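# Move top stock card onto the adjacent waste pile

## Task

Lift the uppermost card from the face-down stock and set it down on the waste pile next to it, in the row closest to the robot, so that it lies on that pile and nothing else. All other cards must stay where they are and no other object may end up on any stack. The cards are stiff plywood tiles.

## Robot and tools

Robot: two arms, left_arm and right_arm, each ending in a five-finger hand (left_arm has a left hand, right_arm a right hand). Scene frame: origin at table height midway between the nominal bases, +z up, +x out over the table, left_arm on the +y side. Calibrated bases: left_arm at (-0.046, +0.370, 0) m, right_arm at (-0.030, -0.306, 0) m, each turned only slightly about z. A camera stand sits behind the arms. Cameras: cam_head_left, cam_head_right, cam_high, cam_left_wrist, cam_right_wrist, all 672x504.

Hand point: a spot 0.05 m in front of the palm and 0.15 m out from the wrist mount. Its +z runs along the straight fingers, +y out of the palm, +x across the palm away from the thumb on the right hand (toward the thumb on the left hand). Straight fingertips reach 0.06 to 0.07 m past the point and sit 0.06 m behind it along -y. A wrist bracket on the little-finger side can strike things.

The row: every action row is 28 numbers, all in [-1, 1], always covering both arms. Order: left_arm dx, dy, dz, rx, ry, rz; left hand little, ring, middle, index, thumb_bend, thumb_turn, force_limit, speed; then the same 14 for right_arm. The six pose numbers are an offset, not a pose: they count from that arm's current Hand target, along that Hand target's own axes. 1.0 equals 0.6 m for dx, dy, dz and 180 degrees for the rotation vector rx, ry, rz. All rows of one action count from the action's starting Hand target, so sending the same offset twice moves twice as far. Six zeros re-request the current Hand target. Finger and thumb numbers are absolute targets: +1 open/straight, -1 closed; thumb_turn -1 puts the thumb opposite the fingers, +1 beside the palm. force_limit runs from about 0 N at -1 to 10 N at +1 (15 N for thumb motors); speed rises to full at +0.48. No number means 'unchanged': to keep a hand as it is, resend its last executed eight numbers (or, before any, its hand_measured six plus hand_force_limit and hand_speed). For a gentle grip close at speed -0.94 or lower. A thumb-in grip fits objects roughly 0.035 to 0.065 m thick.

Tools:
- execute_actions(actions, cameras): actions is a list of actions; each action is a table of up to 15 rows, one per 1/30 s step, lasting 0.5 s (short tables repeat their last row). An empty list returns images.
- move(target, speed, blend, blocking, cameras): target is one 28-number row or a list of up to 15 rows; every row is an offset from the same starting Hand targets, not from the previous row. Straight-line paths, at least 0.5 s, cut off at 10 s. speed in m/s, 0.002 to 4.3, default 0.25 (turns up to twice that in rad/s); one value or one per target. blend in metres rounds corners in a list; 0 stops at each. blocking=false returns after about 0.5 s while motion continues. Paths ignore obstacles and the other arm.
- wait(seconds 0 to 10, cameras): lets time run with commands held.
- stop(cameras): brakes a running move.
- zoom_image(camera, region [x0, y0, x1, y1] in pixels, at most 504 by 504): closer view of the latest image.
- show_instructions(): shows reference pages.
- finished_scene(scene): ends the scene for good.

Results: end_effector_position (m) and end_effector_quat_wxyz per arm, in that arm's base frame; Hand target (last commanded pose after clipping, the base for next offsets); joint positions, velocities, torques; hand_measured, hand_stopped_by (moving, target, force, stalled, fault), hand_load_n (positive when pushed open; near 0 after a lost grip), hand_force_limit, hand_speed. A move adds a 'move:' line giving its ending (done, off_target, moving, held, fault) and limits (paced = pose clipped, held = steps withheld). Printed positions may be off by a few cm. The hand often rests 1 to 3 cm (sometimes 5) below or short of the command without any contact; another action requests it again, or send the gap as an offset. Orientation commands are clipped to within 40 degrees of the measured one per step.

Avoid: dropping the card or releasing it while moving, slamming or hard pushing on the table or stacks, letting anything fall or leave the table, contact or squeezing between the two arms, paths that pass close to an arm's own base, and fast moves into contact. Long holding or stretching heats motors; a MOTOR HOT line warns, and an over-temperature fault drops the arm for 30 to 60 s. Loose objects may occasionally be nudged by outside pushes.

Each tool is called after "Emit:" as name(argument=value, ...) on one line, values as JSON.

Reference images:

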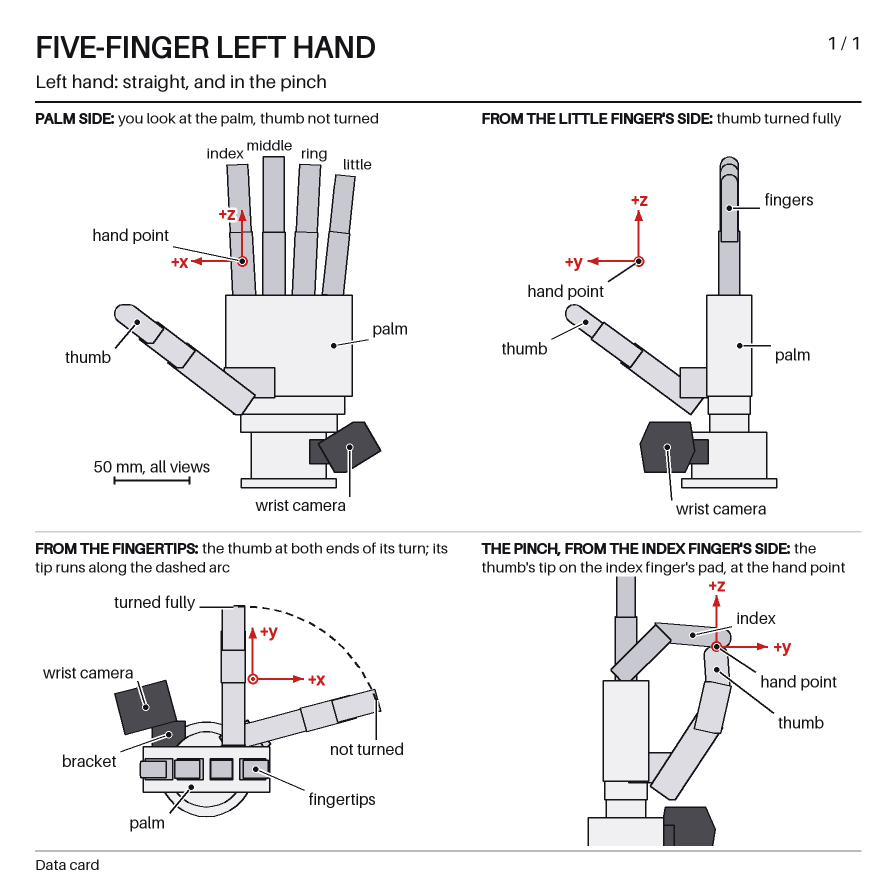

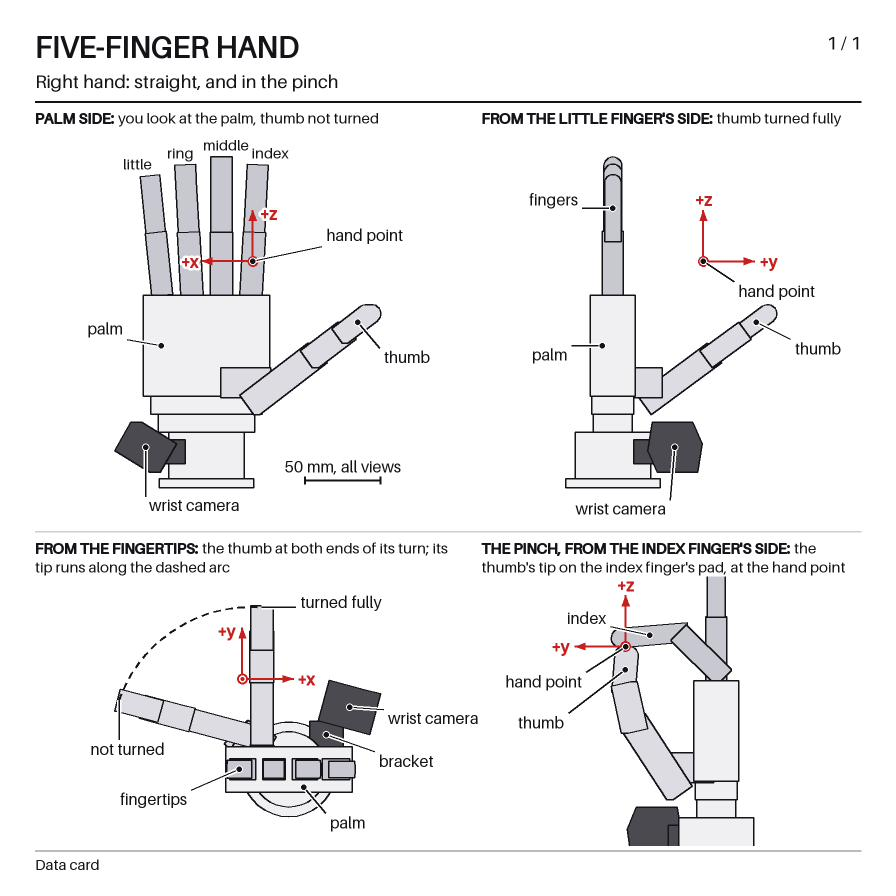

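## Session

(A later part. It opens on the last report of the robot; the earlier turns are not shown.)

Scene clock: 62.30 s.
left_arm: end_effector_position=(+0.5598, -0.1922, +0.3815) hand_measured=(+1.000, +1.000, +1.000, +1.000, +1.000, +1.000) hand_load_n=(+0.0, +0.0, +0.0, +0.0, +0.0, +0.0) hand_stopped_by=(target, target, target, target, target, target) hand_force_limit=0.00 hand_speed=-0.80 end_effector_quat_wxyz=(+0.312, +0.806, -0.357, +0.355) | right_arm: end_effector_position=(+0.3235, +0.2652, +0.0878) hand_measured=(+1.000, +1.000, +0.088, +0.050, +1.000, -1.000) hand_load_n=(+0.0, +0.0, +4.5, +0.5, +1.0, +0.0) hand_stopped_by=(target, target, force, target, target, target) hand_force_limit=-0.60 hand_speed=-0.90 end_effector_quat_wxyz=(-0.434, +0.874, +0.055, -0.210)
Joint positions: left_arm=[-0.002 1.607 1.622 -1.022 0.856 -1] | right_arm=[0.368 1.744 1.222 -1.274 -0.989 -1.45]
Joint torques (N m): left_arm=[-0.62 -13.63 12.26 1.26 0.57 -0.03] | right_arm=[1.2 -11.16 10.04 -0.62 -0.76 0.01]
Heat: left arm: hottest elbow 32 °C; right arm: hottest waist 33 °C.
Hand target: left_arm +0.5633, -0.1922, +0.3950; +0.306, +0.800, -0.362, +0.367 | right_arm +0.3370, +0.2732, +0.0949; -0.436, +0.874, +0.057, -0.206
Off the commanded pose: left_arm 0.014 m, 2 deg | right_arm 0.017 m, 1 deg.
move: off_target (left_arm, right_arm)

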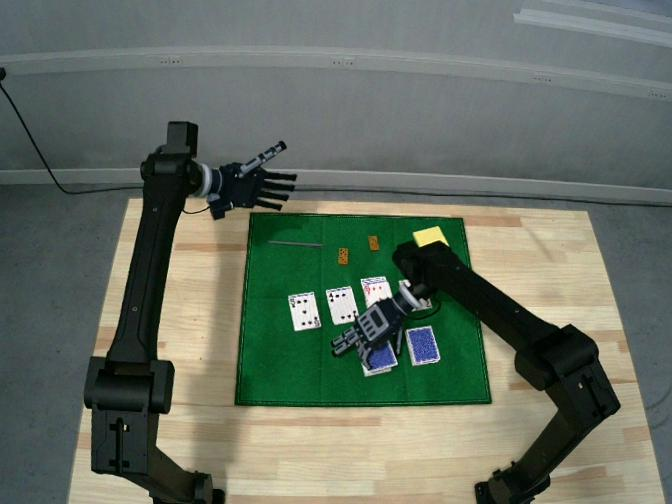

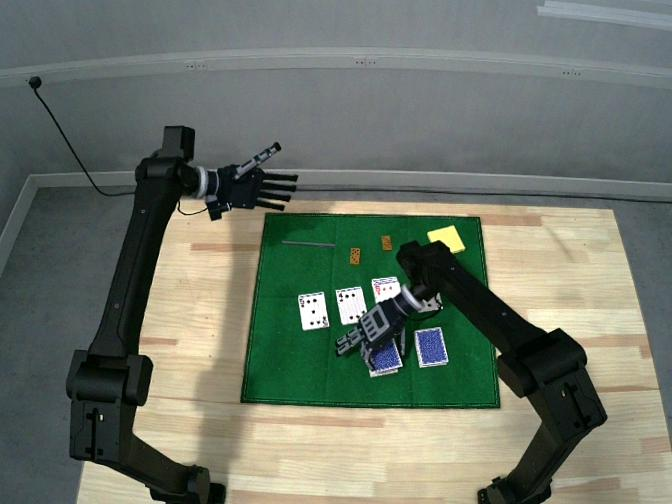

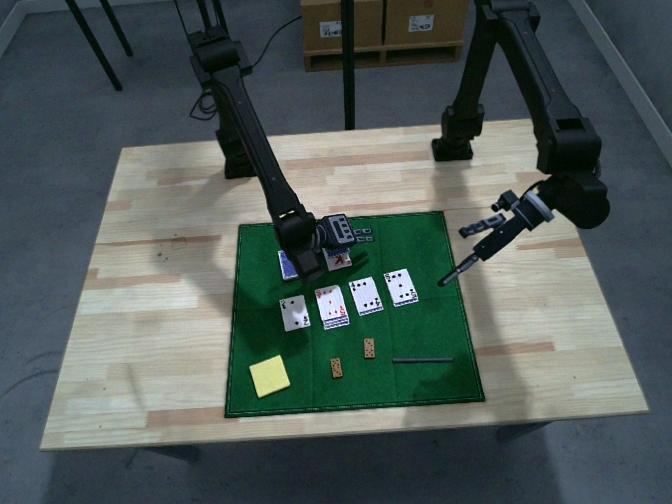

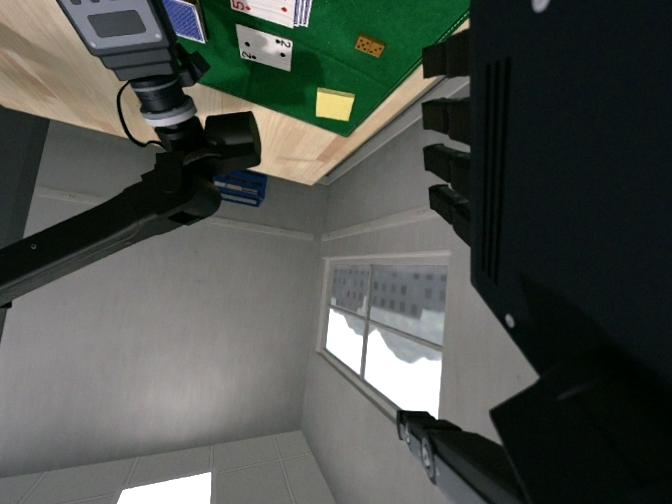

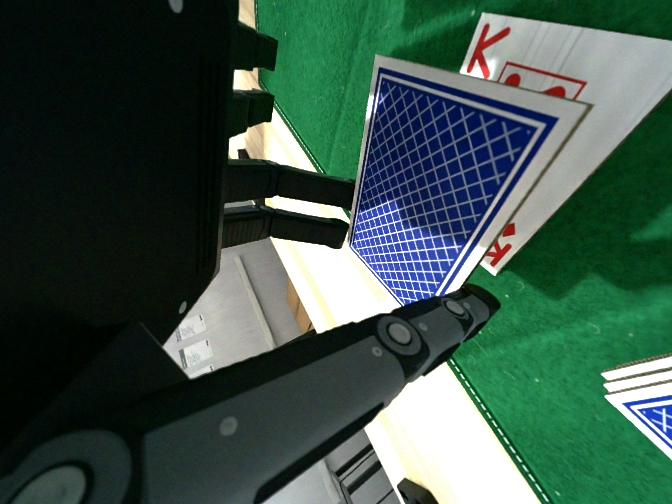

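Emit:
move(target=[0,0,0,0,0,0,1,1,1,1,1,1,0,-0.8,0.0286,0.0208,0.0215,0,0,0,1,1,0.05,0.05,1,-1,-0.6,-0.9], speed=0.05, cameras=["all"])

Emit:
zoom_image(camera="cam_high", region=[290, 200, 390, 290])

Emit:
zoom_image(camera="cam_head_left", region=[330, 300, 430, 390])

Emit:
zoom_image(camera="cam_head_right", region=[330, 300, 430, 390])

Emit:
zoom_image(camera="cam_right_wrist", region=[332, 0, 672, 340])

Scene clock: 72.47 s.
left_arm: end_effector_position=(+0.5598, -0.1922, +0.3815) hand_measured=(+1.000, +1.000, +1.000, +1.000, +1.000, +1.000) hand_load_n=(+0.0, +0.0, +0.0, +0.0, +0.0, +0.0) hand_stopped_by=(target, target, target, target, target, target) hand_force_limit=0.00 hand_speed=-0.80 end_effector_quat_wxyz=(+0.312, +0.806, -0.357, +0.355) | right_arm: end_effector_position=(+0.3294, +0.2688, +0.0688) hand_measured=(+1.000, +1.000, +0.088, +0.050, +1.000, -1.000) hand_load_n=(+0.0, +0.0, +4.5, +0.5, +1.0, +0.0) hand_stopped_by=(target, target, force, target, target, target) hand_force_limit=-0.60 hand_speed=-0.90 end_effector_quat_wxyz=(-0.431, +0.874, +0.048, -0.219)
Joint positions: left_arm=[-0.002 1.607 1.622 -1.022 0.856 -1] | right_arm=[0.37 1.797 1.233 -1.247 -0.99 -1.441]
Joint torques (N m): left_arm=[-0.62 -13.8 12.29 1.28 0.57 -0.05] | right_arm=[1.85 -11.46 9.72 0.29 -0.75 0.03]
Heat: left arm: hottest elbow 32 °C; right arm: hottest waist 33 °C.
Hand target: left_arm +0.5633, -0.1922, +0.3950; +0.306, +0.800, -0.362, +0.367 | right_arm +0.3463, +0.2798, +0.0728; -0.436, +0.874, +0.057, -0.206
Off the commanded pose: left_arm 0.014 m, 2 deg | right_arm 0.021 m, 2 deg.
move: off_target (left_arm, right_arm)

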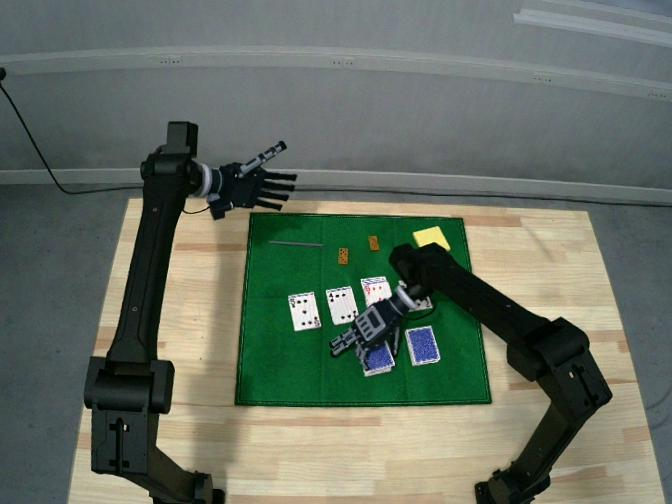

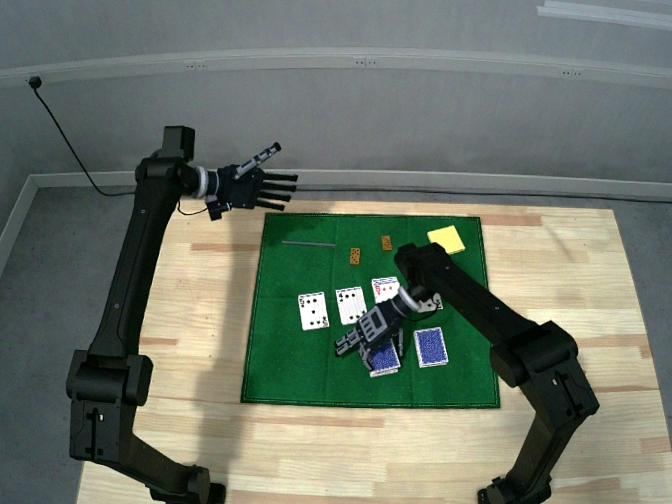

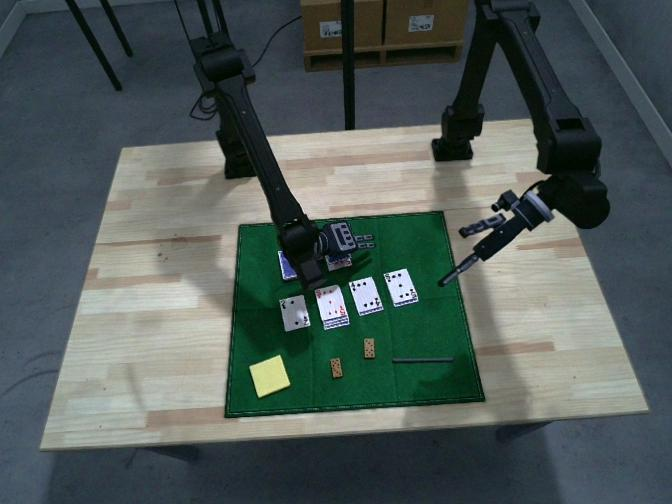

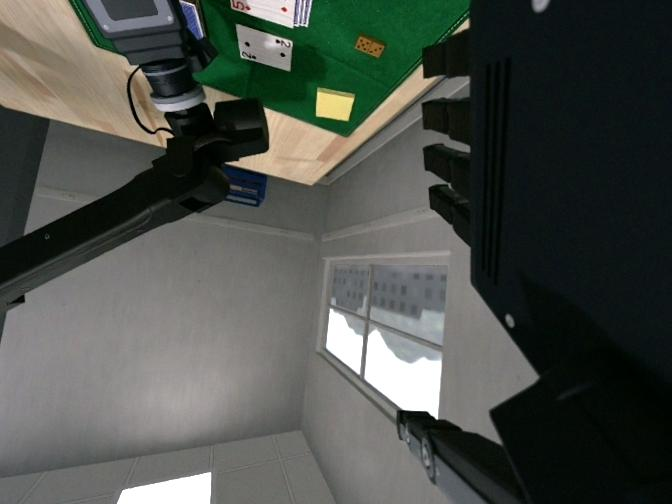

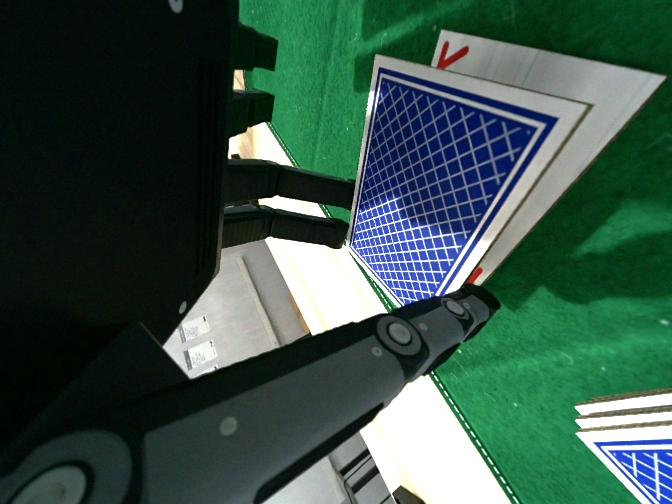

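Scaled by 5.040 from the camera's 672x504 image, which has a finer 960x720 frame.

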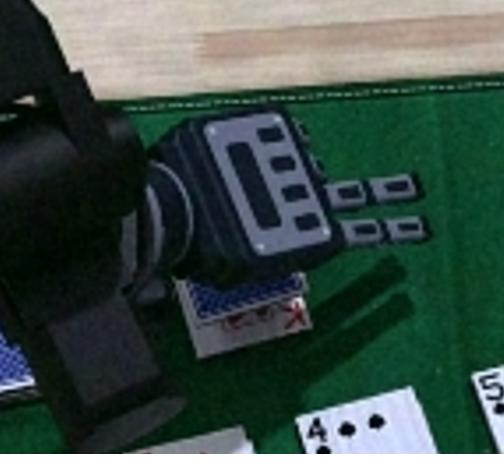

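Scaled by 5.040 from the camera's 672x504 image, which has a finer 960x720 frame.

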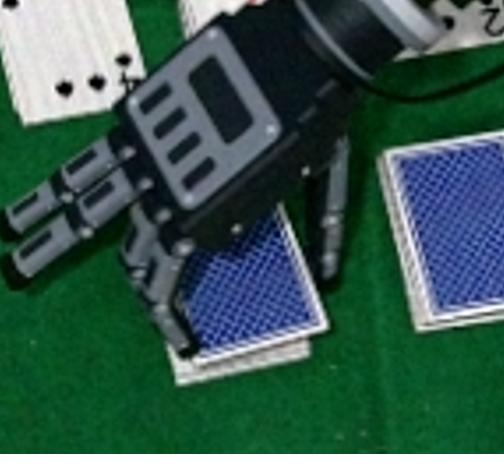

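Scaled by 5.040 from the camera's 672x504 image, which has a finer 960x720 frame.

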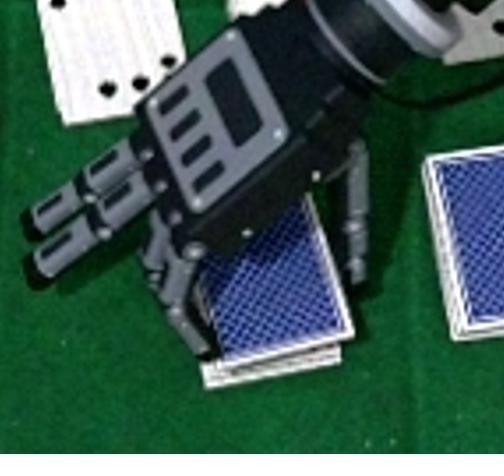

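Scaled by 1.482 from the camera's 672x504 image, which has a finer 960x720 frame.

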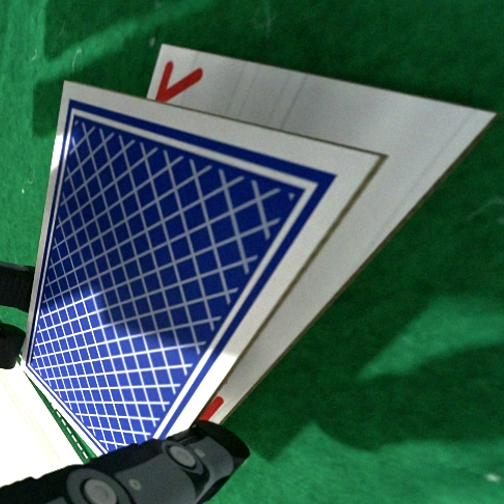

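Emit:
move(target=[0,0,0,0,0,0,1,1,1,1,1,1,0,-0.8,0.0142,0.0152,0.0163,0,0,0,1,1,0.05,0.05,1,-1,-0.6,-0.9], speed=0.04, cameras=["all"])

Emit:
zoom_image(camera="cam_high", region=[290, 200, 390, 290])

Emit:
zoom_image(camera="cam_head_left", region=[330, 300, 430, 390])

Emit:
zoom_image(camera="cam_head_right", region=[330, 300, 430, 390])

Emit:
zoom_image(camera="cam_right_wrist", region=[332, 0, 672, 340])

Scene clock: 74.43 s.
left_arm: end_effector_position=(+0.5598, -0.1922, +0.3815) hand_measured=(+1.000, +1.000, +1.000, +1.000, +1.000, +1.000) hand_load_n=(+0.0, +0.0, +0.0, +0.0, -0.5, +0.0) hand_stopped_by=(target, target, target, target, target, target) hand_force_limit=0.00 hand_speed=-0.80 end_effector_quat_wxyz=(+0.312, +0.806, -0.357, +0.355) | right_arm: end_effector_position=(+0.3333, +0.2731, +0.0545) hand_measured=(+1.000, +1.000, +0.088, +0.050, +1.000, -1.000) hand_load_n=(+0.0, +0.0, +4.5, +0.5, +1.0, +0.0) hand_stopped_by=(target, target, force, target, target, target) hand_force_limit=-0.60 hand_speed=-0.90 end_effector_quat_wxyz=(-0.431, +0.874, +0.049, -0.218)
Joint positions: left_arm=[-0.002 1.607 1.622 -1.022 0.856 -1] | right_arm=[0.376 1.826 1.233 -1.208 -0.991 -1.432]
Joint torques (N m): left_arm=[-0.44 -13.63 12.23 1.26 0.57 -0.04] | right_arm=[1.49 -12.04 9.47 0.42 -0.77 0.06]
Heat: left arm: hottest elbow 32 °C; right arm: hottest waist 33 °C.
Hand target: left_arm +0.5633, -0.1922, +0.3950; +0.306, +0.800, -0.362, +0.367 | right_arm +0.3492, +0.2839, +0.0577; -0.436, +0.874, +0.057, -0.206
Off the commanded pose: left_arm 0.014 m, 2 deg | right_arm 0.019 m, 2 deg.
move: off_target (left_arm, right_arm)

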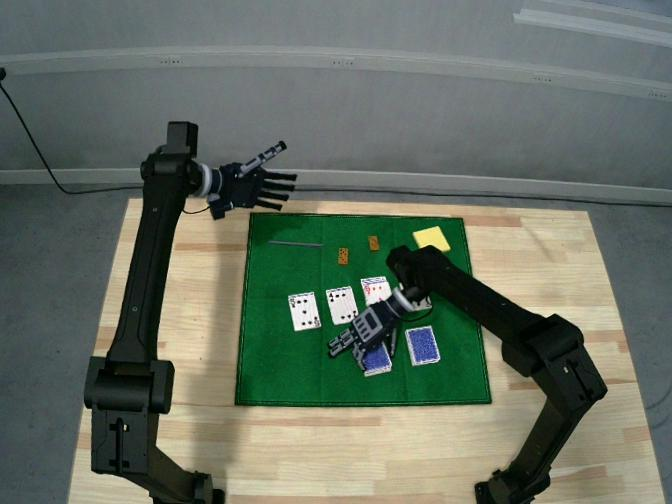

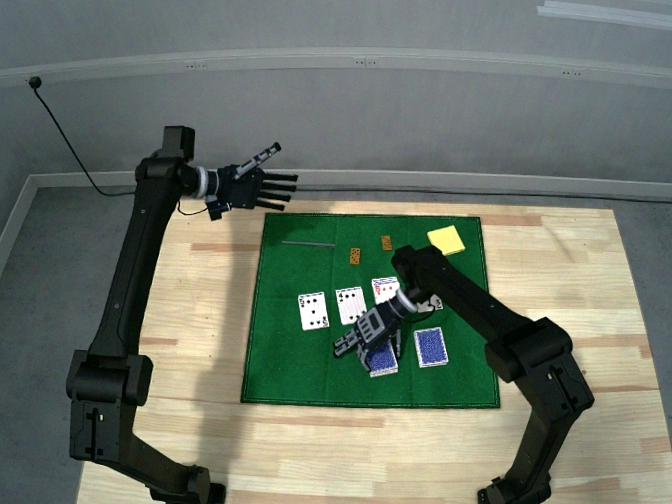

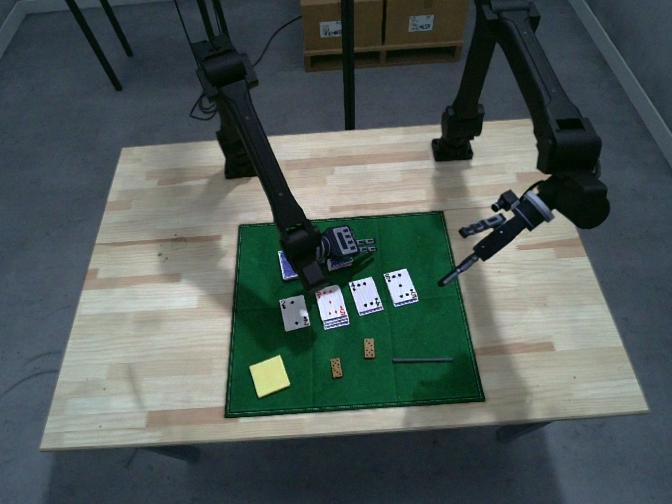

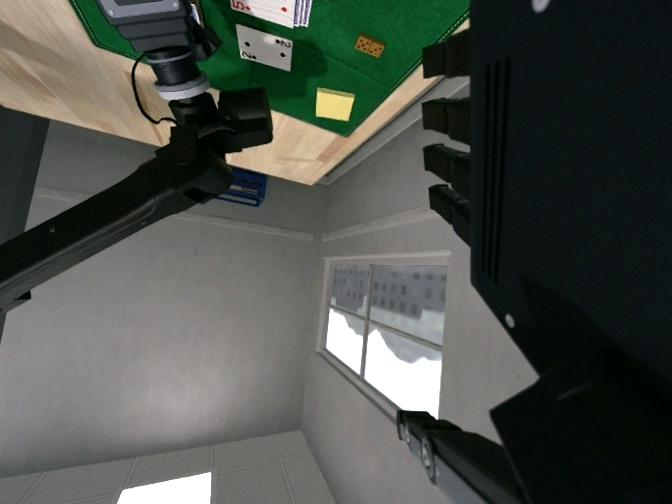

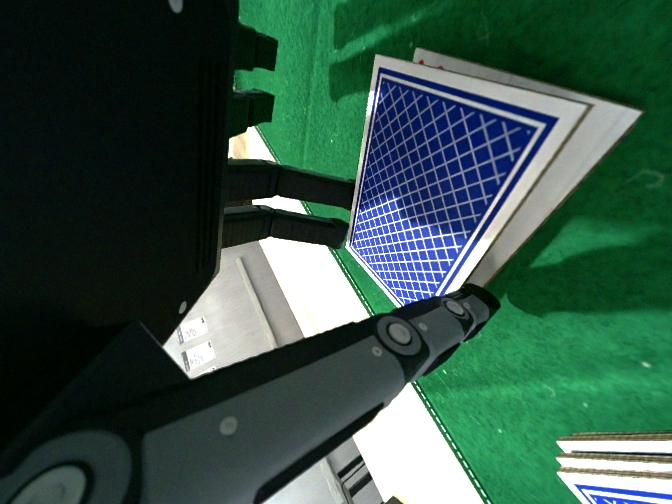

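Scaled by 5.040 from the camera's 672x504 image, which has a finer 960x720 frame.

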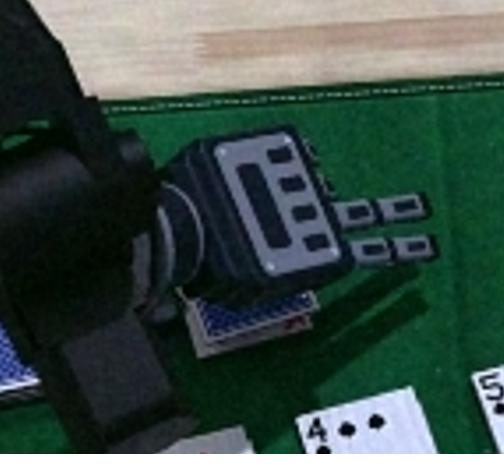

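Scaled by 5.040 from the camera's 672x504 image, which has a finer 960x720 frame.

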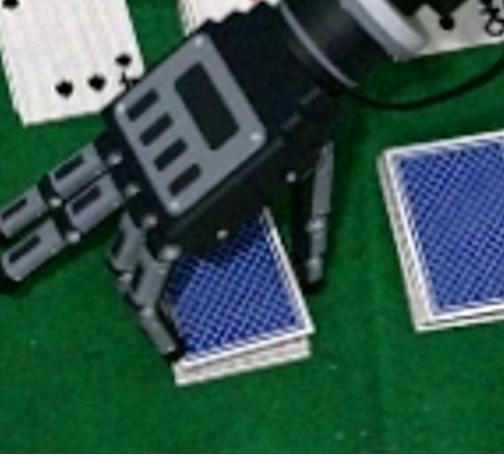

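Scaled by 5.040 from the camera's 672x504 image, which has a finer 960x720 frame.

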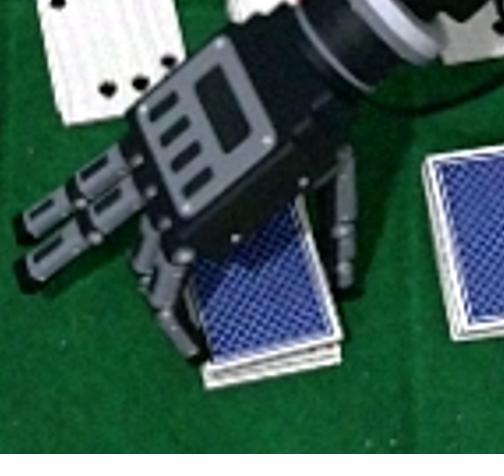

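Scaled by 1.482 from the camera's 672x504 image, which has a finer 960x720 frame.

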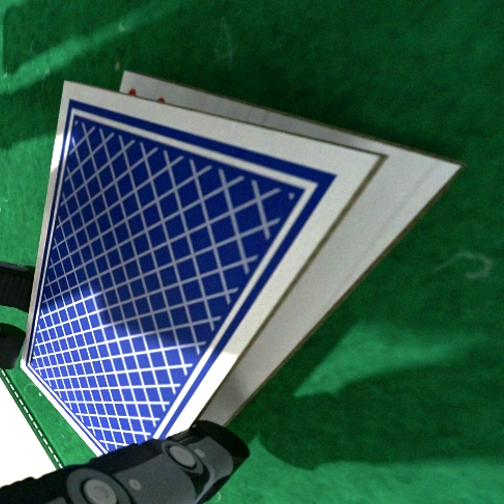

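Emit:
move(target=[0,0,0,0,0,0,1,1,1,1,1,1,0,-0.8,0.0034,0.0085,0.0058,0,0,0,1,1,0.05,0.05,1,-1,-0.6,-0.9], speed=0.03, cameras=["all"])

Emit:
zoom_image(camera="cam_high", region=[290, 200, 390, 290])

Emit:
zoom_image(camera="cam_head_left", region=[330, 300, 430, 390])

Emit:
zoom_image(camera="cam_right_wrist", region=[332, 0, 672, 340])

Scene clock: 79.97 s.
left_arm: end_effector_position=(+0.5598, -0.1922, +0.3815) hand_measured=(+1.000, +1.000, +1.000, +1.000, +1.000, +1.000) hand_load_n=(+0.0, +0.0, +0.0, +0.0, +0.0, +0.0) hand_stopped_by=(target, target, target, target, target, target) hand_force_limit=0.00 hand_speed=-0.80 end_effector_quat_wxyz=(+0.312, +0.806, -0.357, +0.355) | right_arm: end_effector_position=(+0.3357, +0.2741, +0.0501) hand_measured=(+1.000, +1.000, +0.088, +0.050, +1.000, -1.000) hand_load_n=(+0.0, +0.0, +4.5, +0.5, +0.5, +0.0) hand_stopped_by=(target, target, force, target, target, target) hand_force_limit=-0.60 hand_speed=-0.90 end_effector_quat_wxyz=(-0.432, +0.874, +0.051, -0.215)
Joint positions: left_arm=[-0.002 1.607 1.622 -1.022 0.856 -1] | right_arm=[0.376 1.834 1.233 -1.192 -0.991 -1.431]
Joint torques (N m): left_arm=[-0.5 -13.63 12.23 1.31 0.57 -0.04] | right_arm=[1.32 -11.99 9.06 0.31 -0.76 0.04]
Heat: left arm: hottest elbow 33 °C; right arm: hottest waist 33 °C.
Hand target: left_arm +0.5633, -0.1922, +0.3950; +0.306, +0.800, -0.362, +0.367 | right_arm +0.3492, +0.2839, +0.0511; -0.436, +0.874, +0.057, -0.206
Off the commanded pose: left_arm 0.014 m, 2 deg | right_arm 0.017 m, 1 deg.
move: off_target (left_arm, right_arm)

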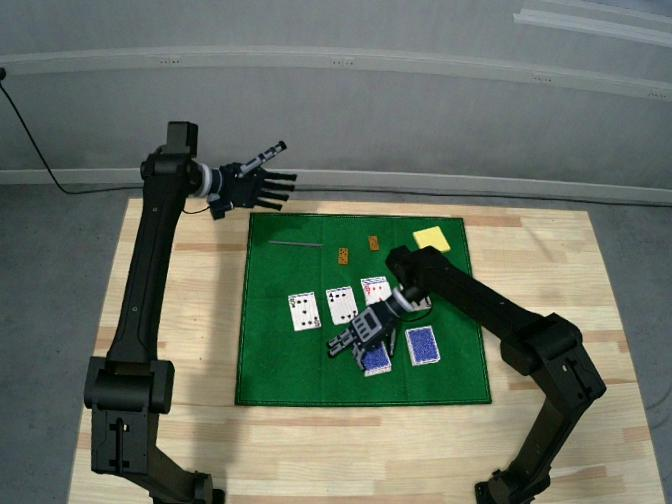

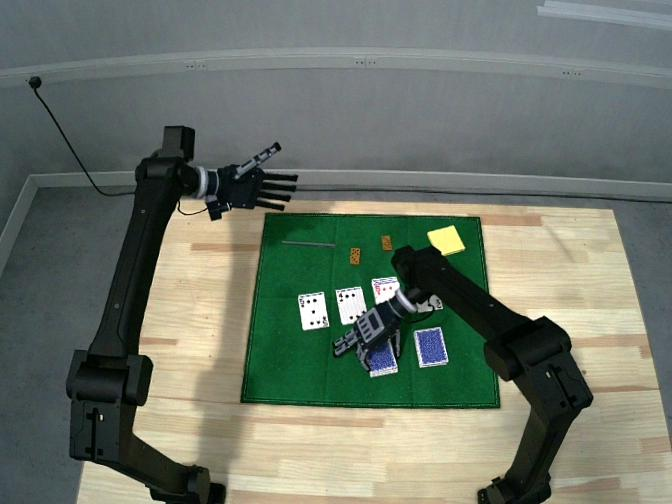

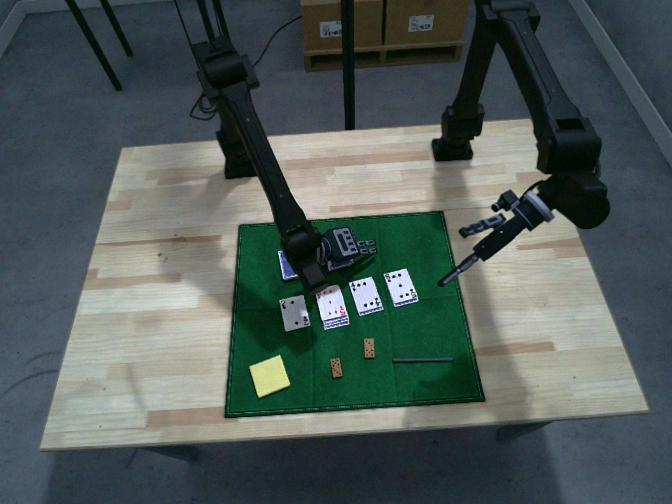

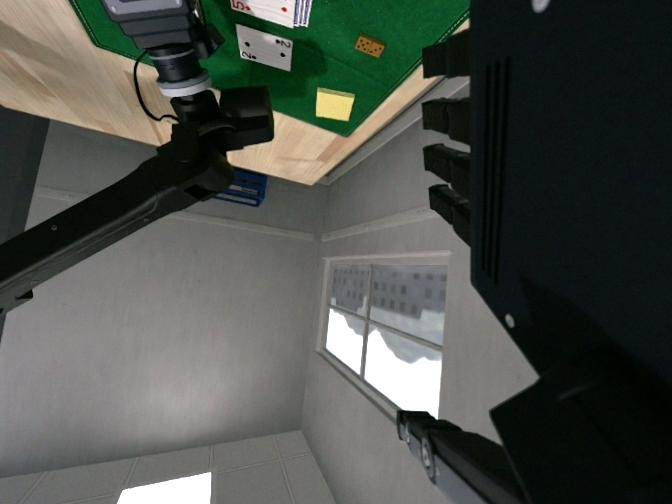

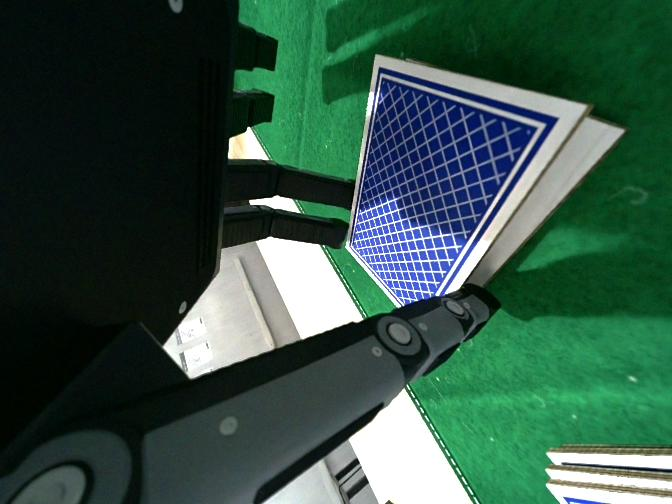

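Scaled by 5.040 from the camera's 672x504 image, which has a finer 960x720 frame.

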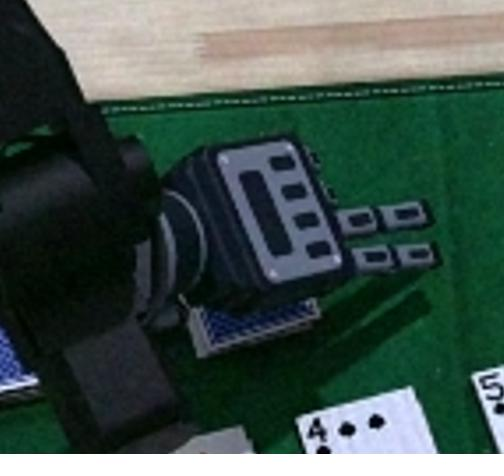

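Scaled by 5.040 from the camera's 672x504 image, which has a finer 960x720 frame.

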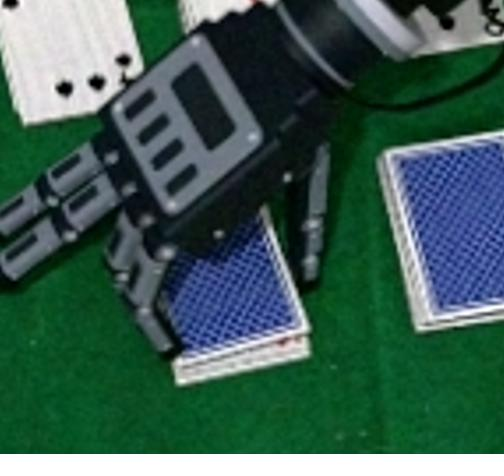

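Scaled by 1.482 from the camera's 672x504 image, which has a finer 960x720 frame.

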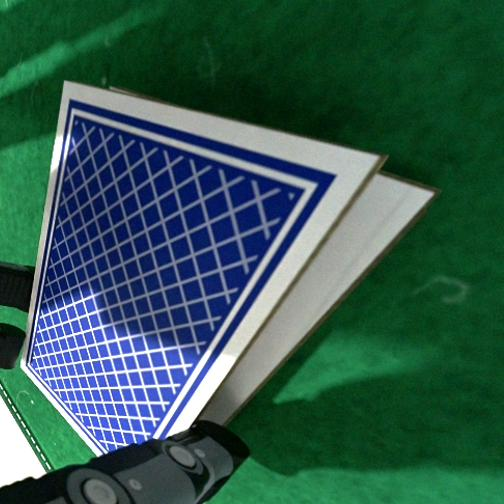

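Emit:
move(target=[0,0,0,0,0,0,1,1,1,1,1,1,0,-0.8,0.0026,0.0065,0.0045,0,0,0,1,1,0.05,0.05,1,-1,-0.6,-0.9], speed=0.03, cameras=["all"])

Emit:
zoom_image(camera="cam_right_wrist", region=[332, 0, 672, 340])

Emit:
zoom_image(camera="cam_left_wrist", region=[60, 0, 360, 120])

Emit:
zoom_image(camera="cam_head_left", region=[330, 300, 430, 390])

Scene clock: 82.50 s.
left_arm: end_effector_position=(+0.5598, -0.1922, +0.3815) hand_measured=(+1.000, +1.000, +1.000, +1.000, +1.000, +1.000) hand_load_n=(+0.0, +0.0, +0.0, +0.0, +0.0, +0.0) hand_stopped_by=(target, target, target, target, target, target) hand_force_limit=0.00 hand_speed=-0.80 end_effector_quat_wxyz=(+0.312, +0.806, -0.357, +0.355) | right_arm: end_effector_position=(+0.3374, +0.2749, +0.0465) hand_measured=(+1.000, +1.000, +0.088, +0.050, +1.000, -1.000) hand_load_n=(-0.5, +0.0, +4.5, +0.5, +0.5, +0.0) hand_stopped_by=(target, target, force, target, target, target) hand_force_limit=-0.60 hand_speed=-0.90 end_effector_quat_wxyz=(-0.433, +0.874, +0.051, -0.213)
Joint positions: left_arm=[-0.002 1.607 1.622 -1.022 0.856 -1] | right_arm=[0.376 1.841 1.233 -1.181 -0.992 -1.43]
Joint torques (N m): left_arm=[-0.5 -13.68 12.23 1.25 0.57 -0.04] | right_arm=[1.32 -12.22 8.75 0.42 -0.75 0.01]
Heat: left arm: hottest elbow 33 °C; right arm: hottest waist 33 °C.
Hand target: left_arm +0.5633, -0.1922, +0.3950; +0.306, +0.800, -0.362, +0.367 | right_arm +0.3492, +0.2840, +0.0461; -0.436, +0.874, +0.057, -0.206
Off the commanded pose: left_arm 0.014 m, 2 deg | right_arm 0.015 m, 1 deg.
move: off_target (left_arm, right_arm)

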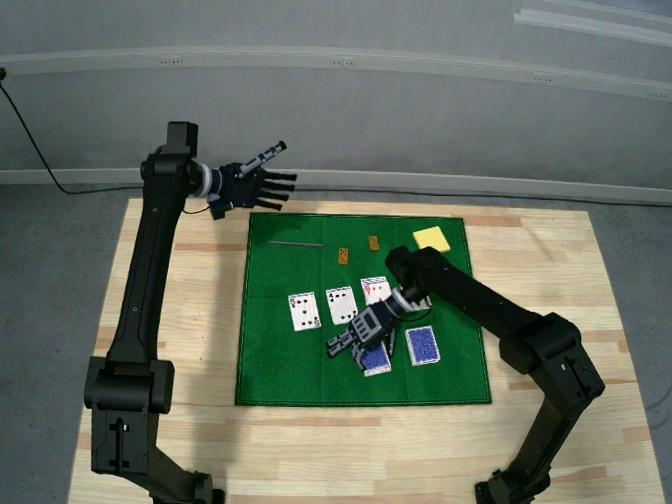

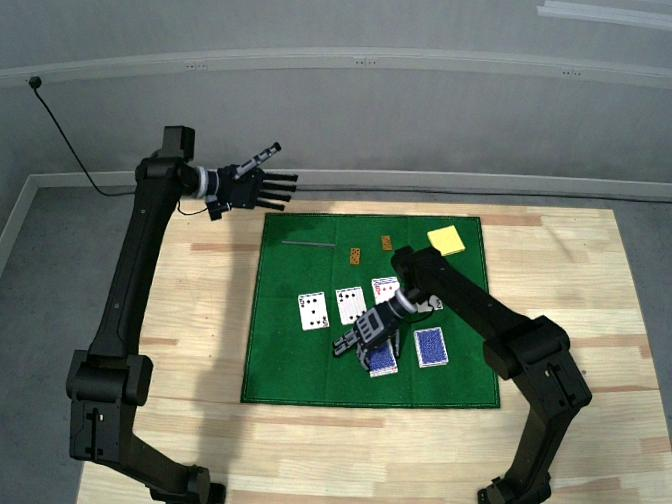

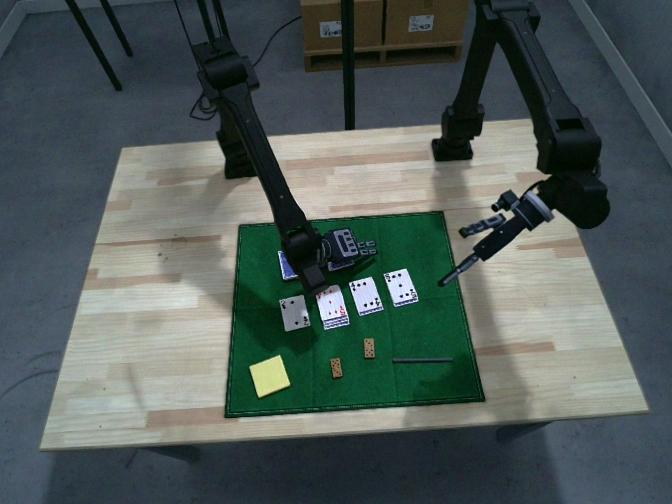

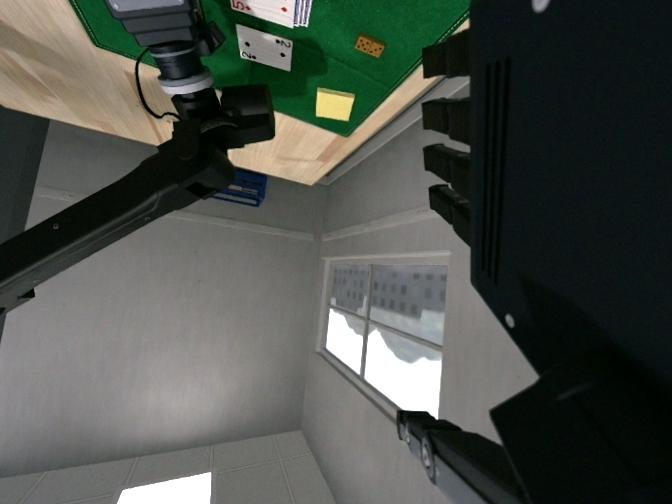

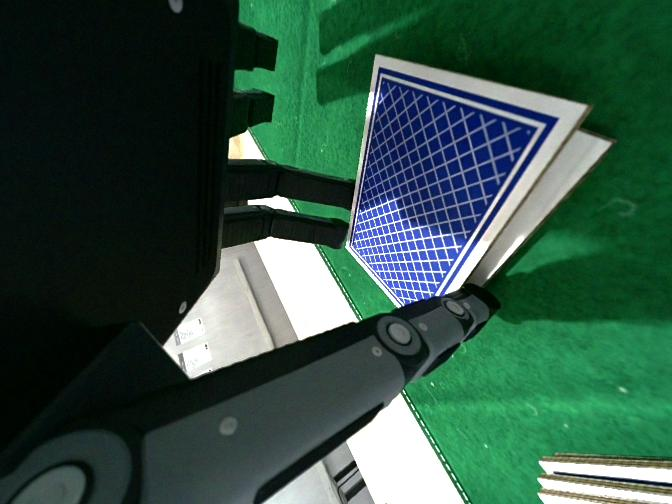

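Scaled by 1.482 from the camera's 672x504 image, which has a finer 960x720 frame.

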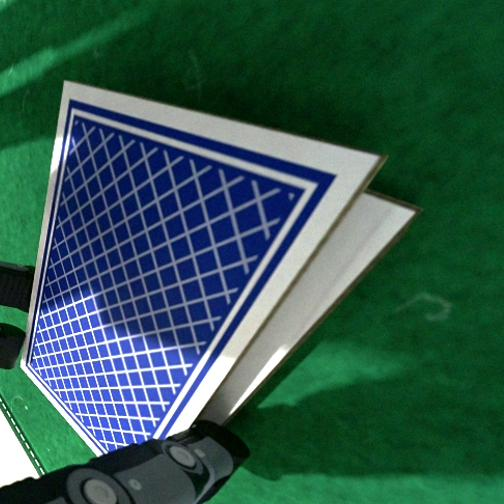

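Scaled by 1.680 from the camera's 672x504 image, which has a finer 960x720 frame.

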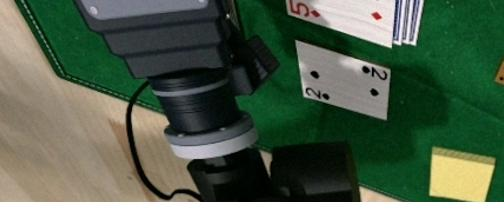

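Scaled by 5.040 from the camera's 672x504 image, which has a finer 960x720 frame.

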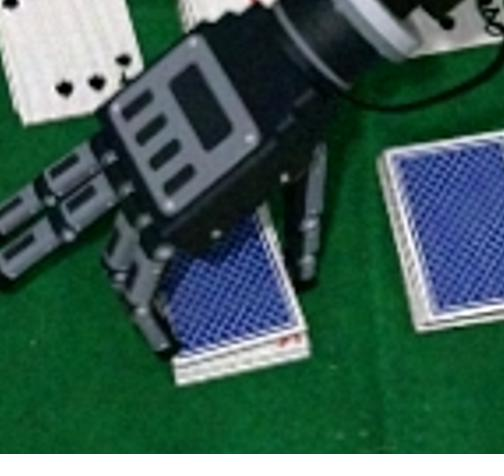

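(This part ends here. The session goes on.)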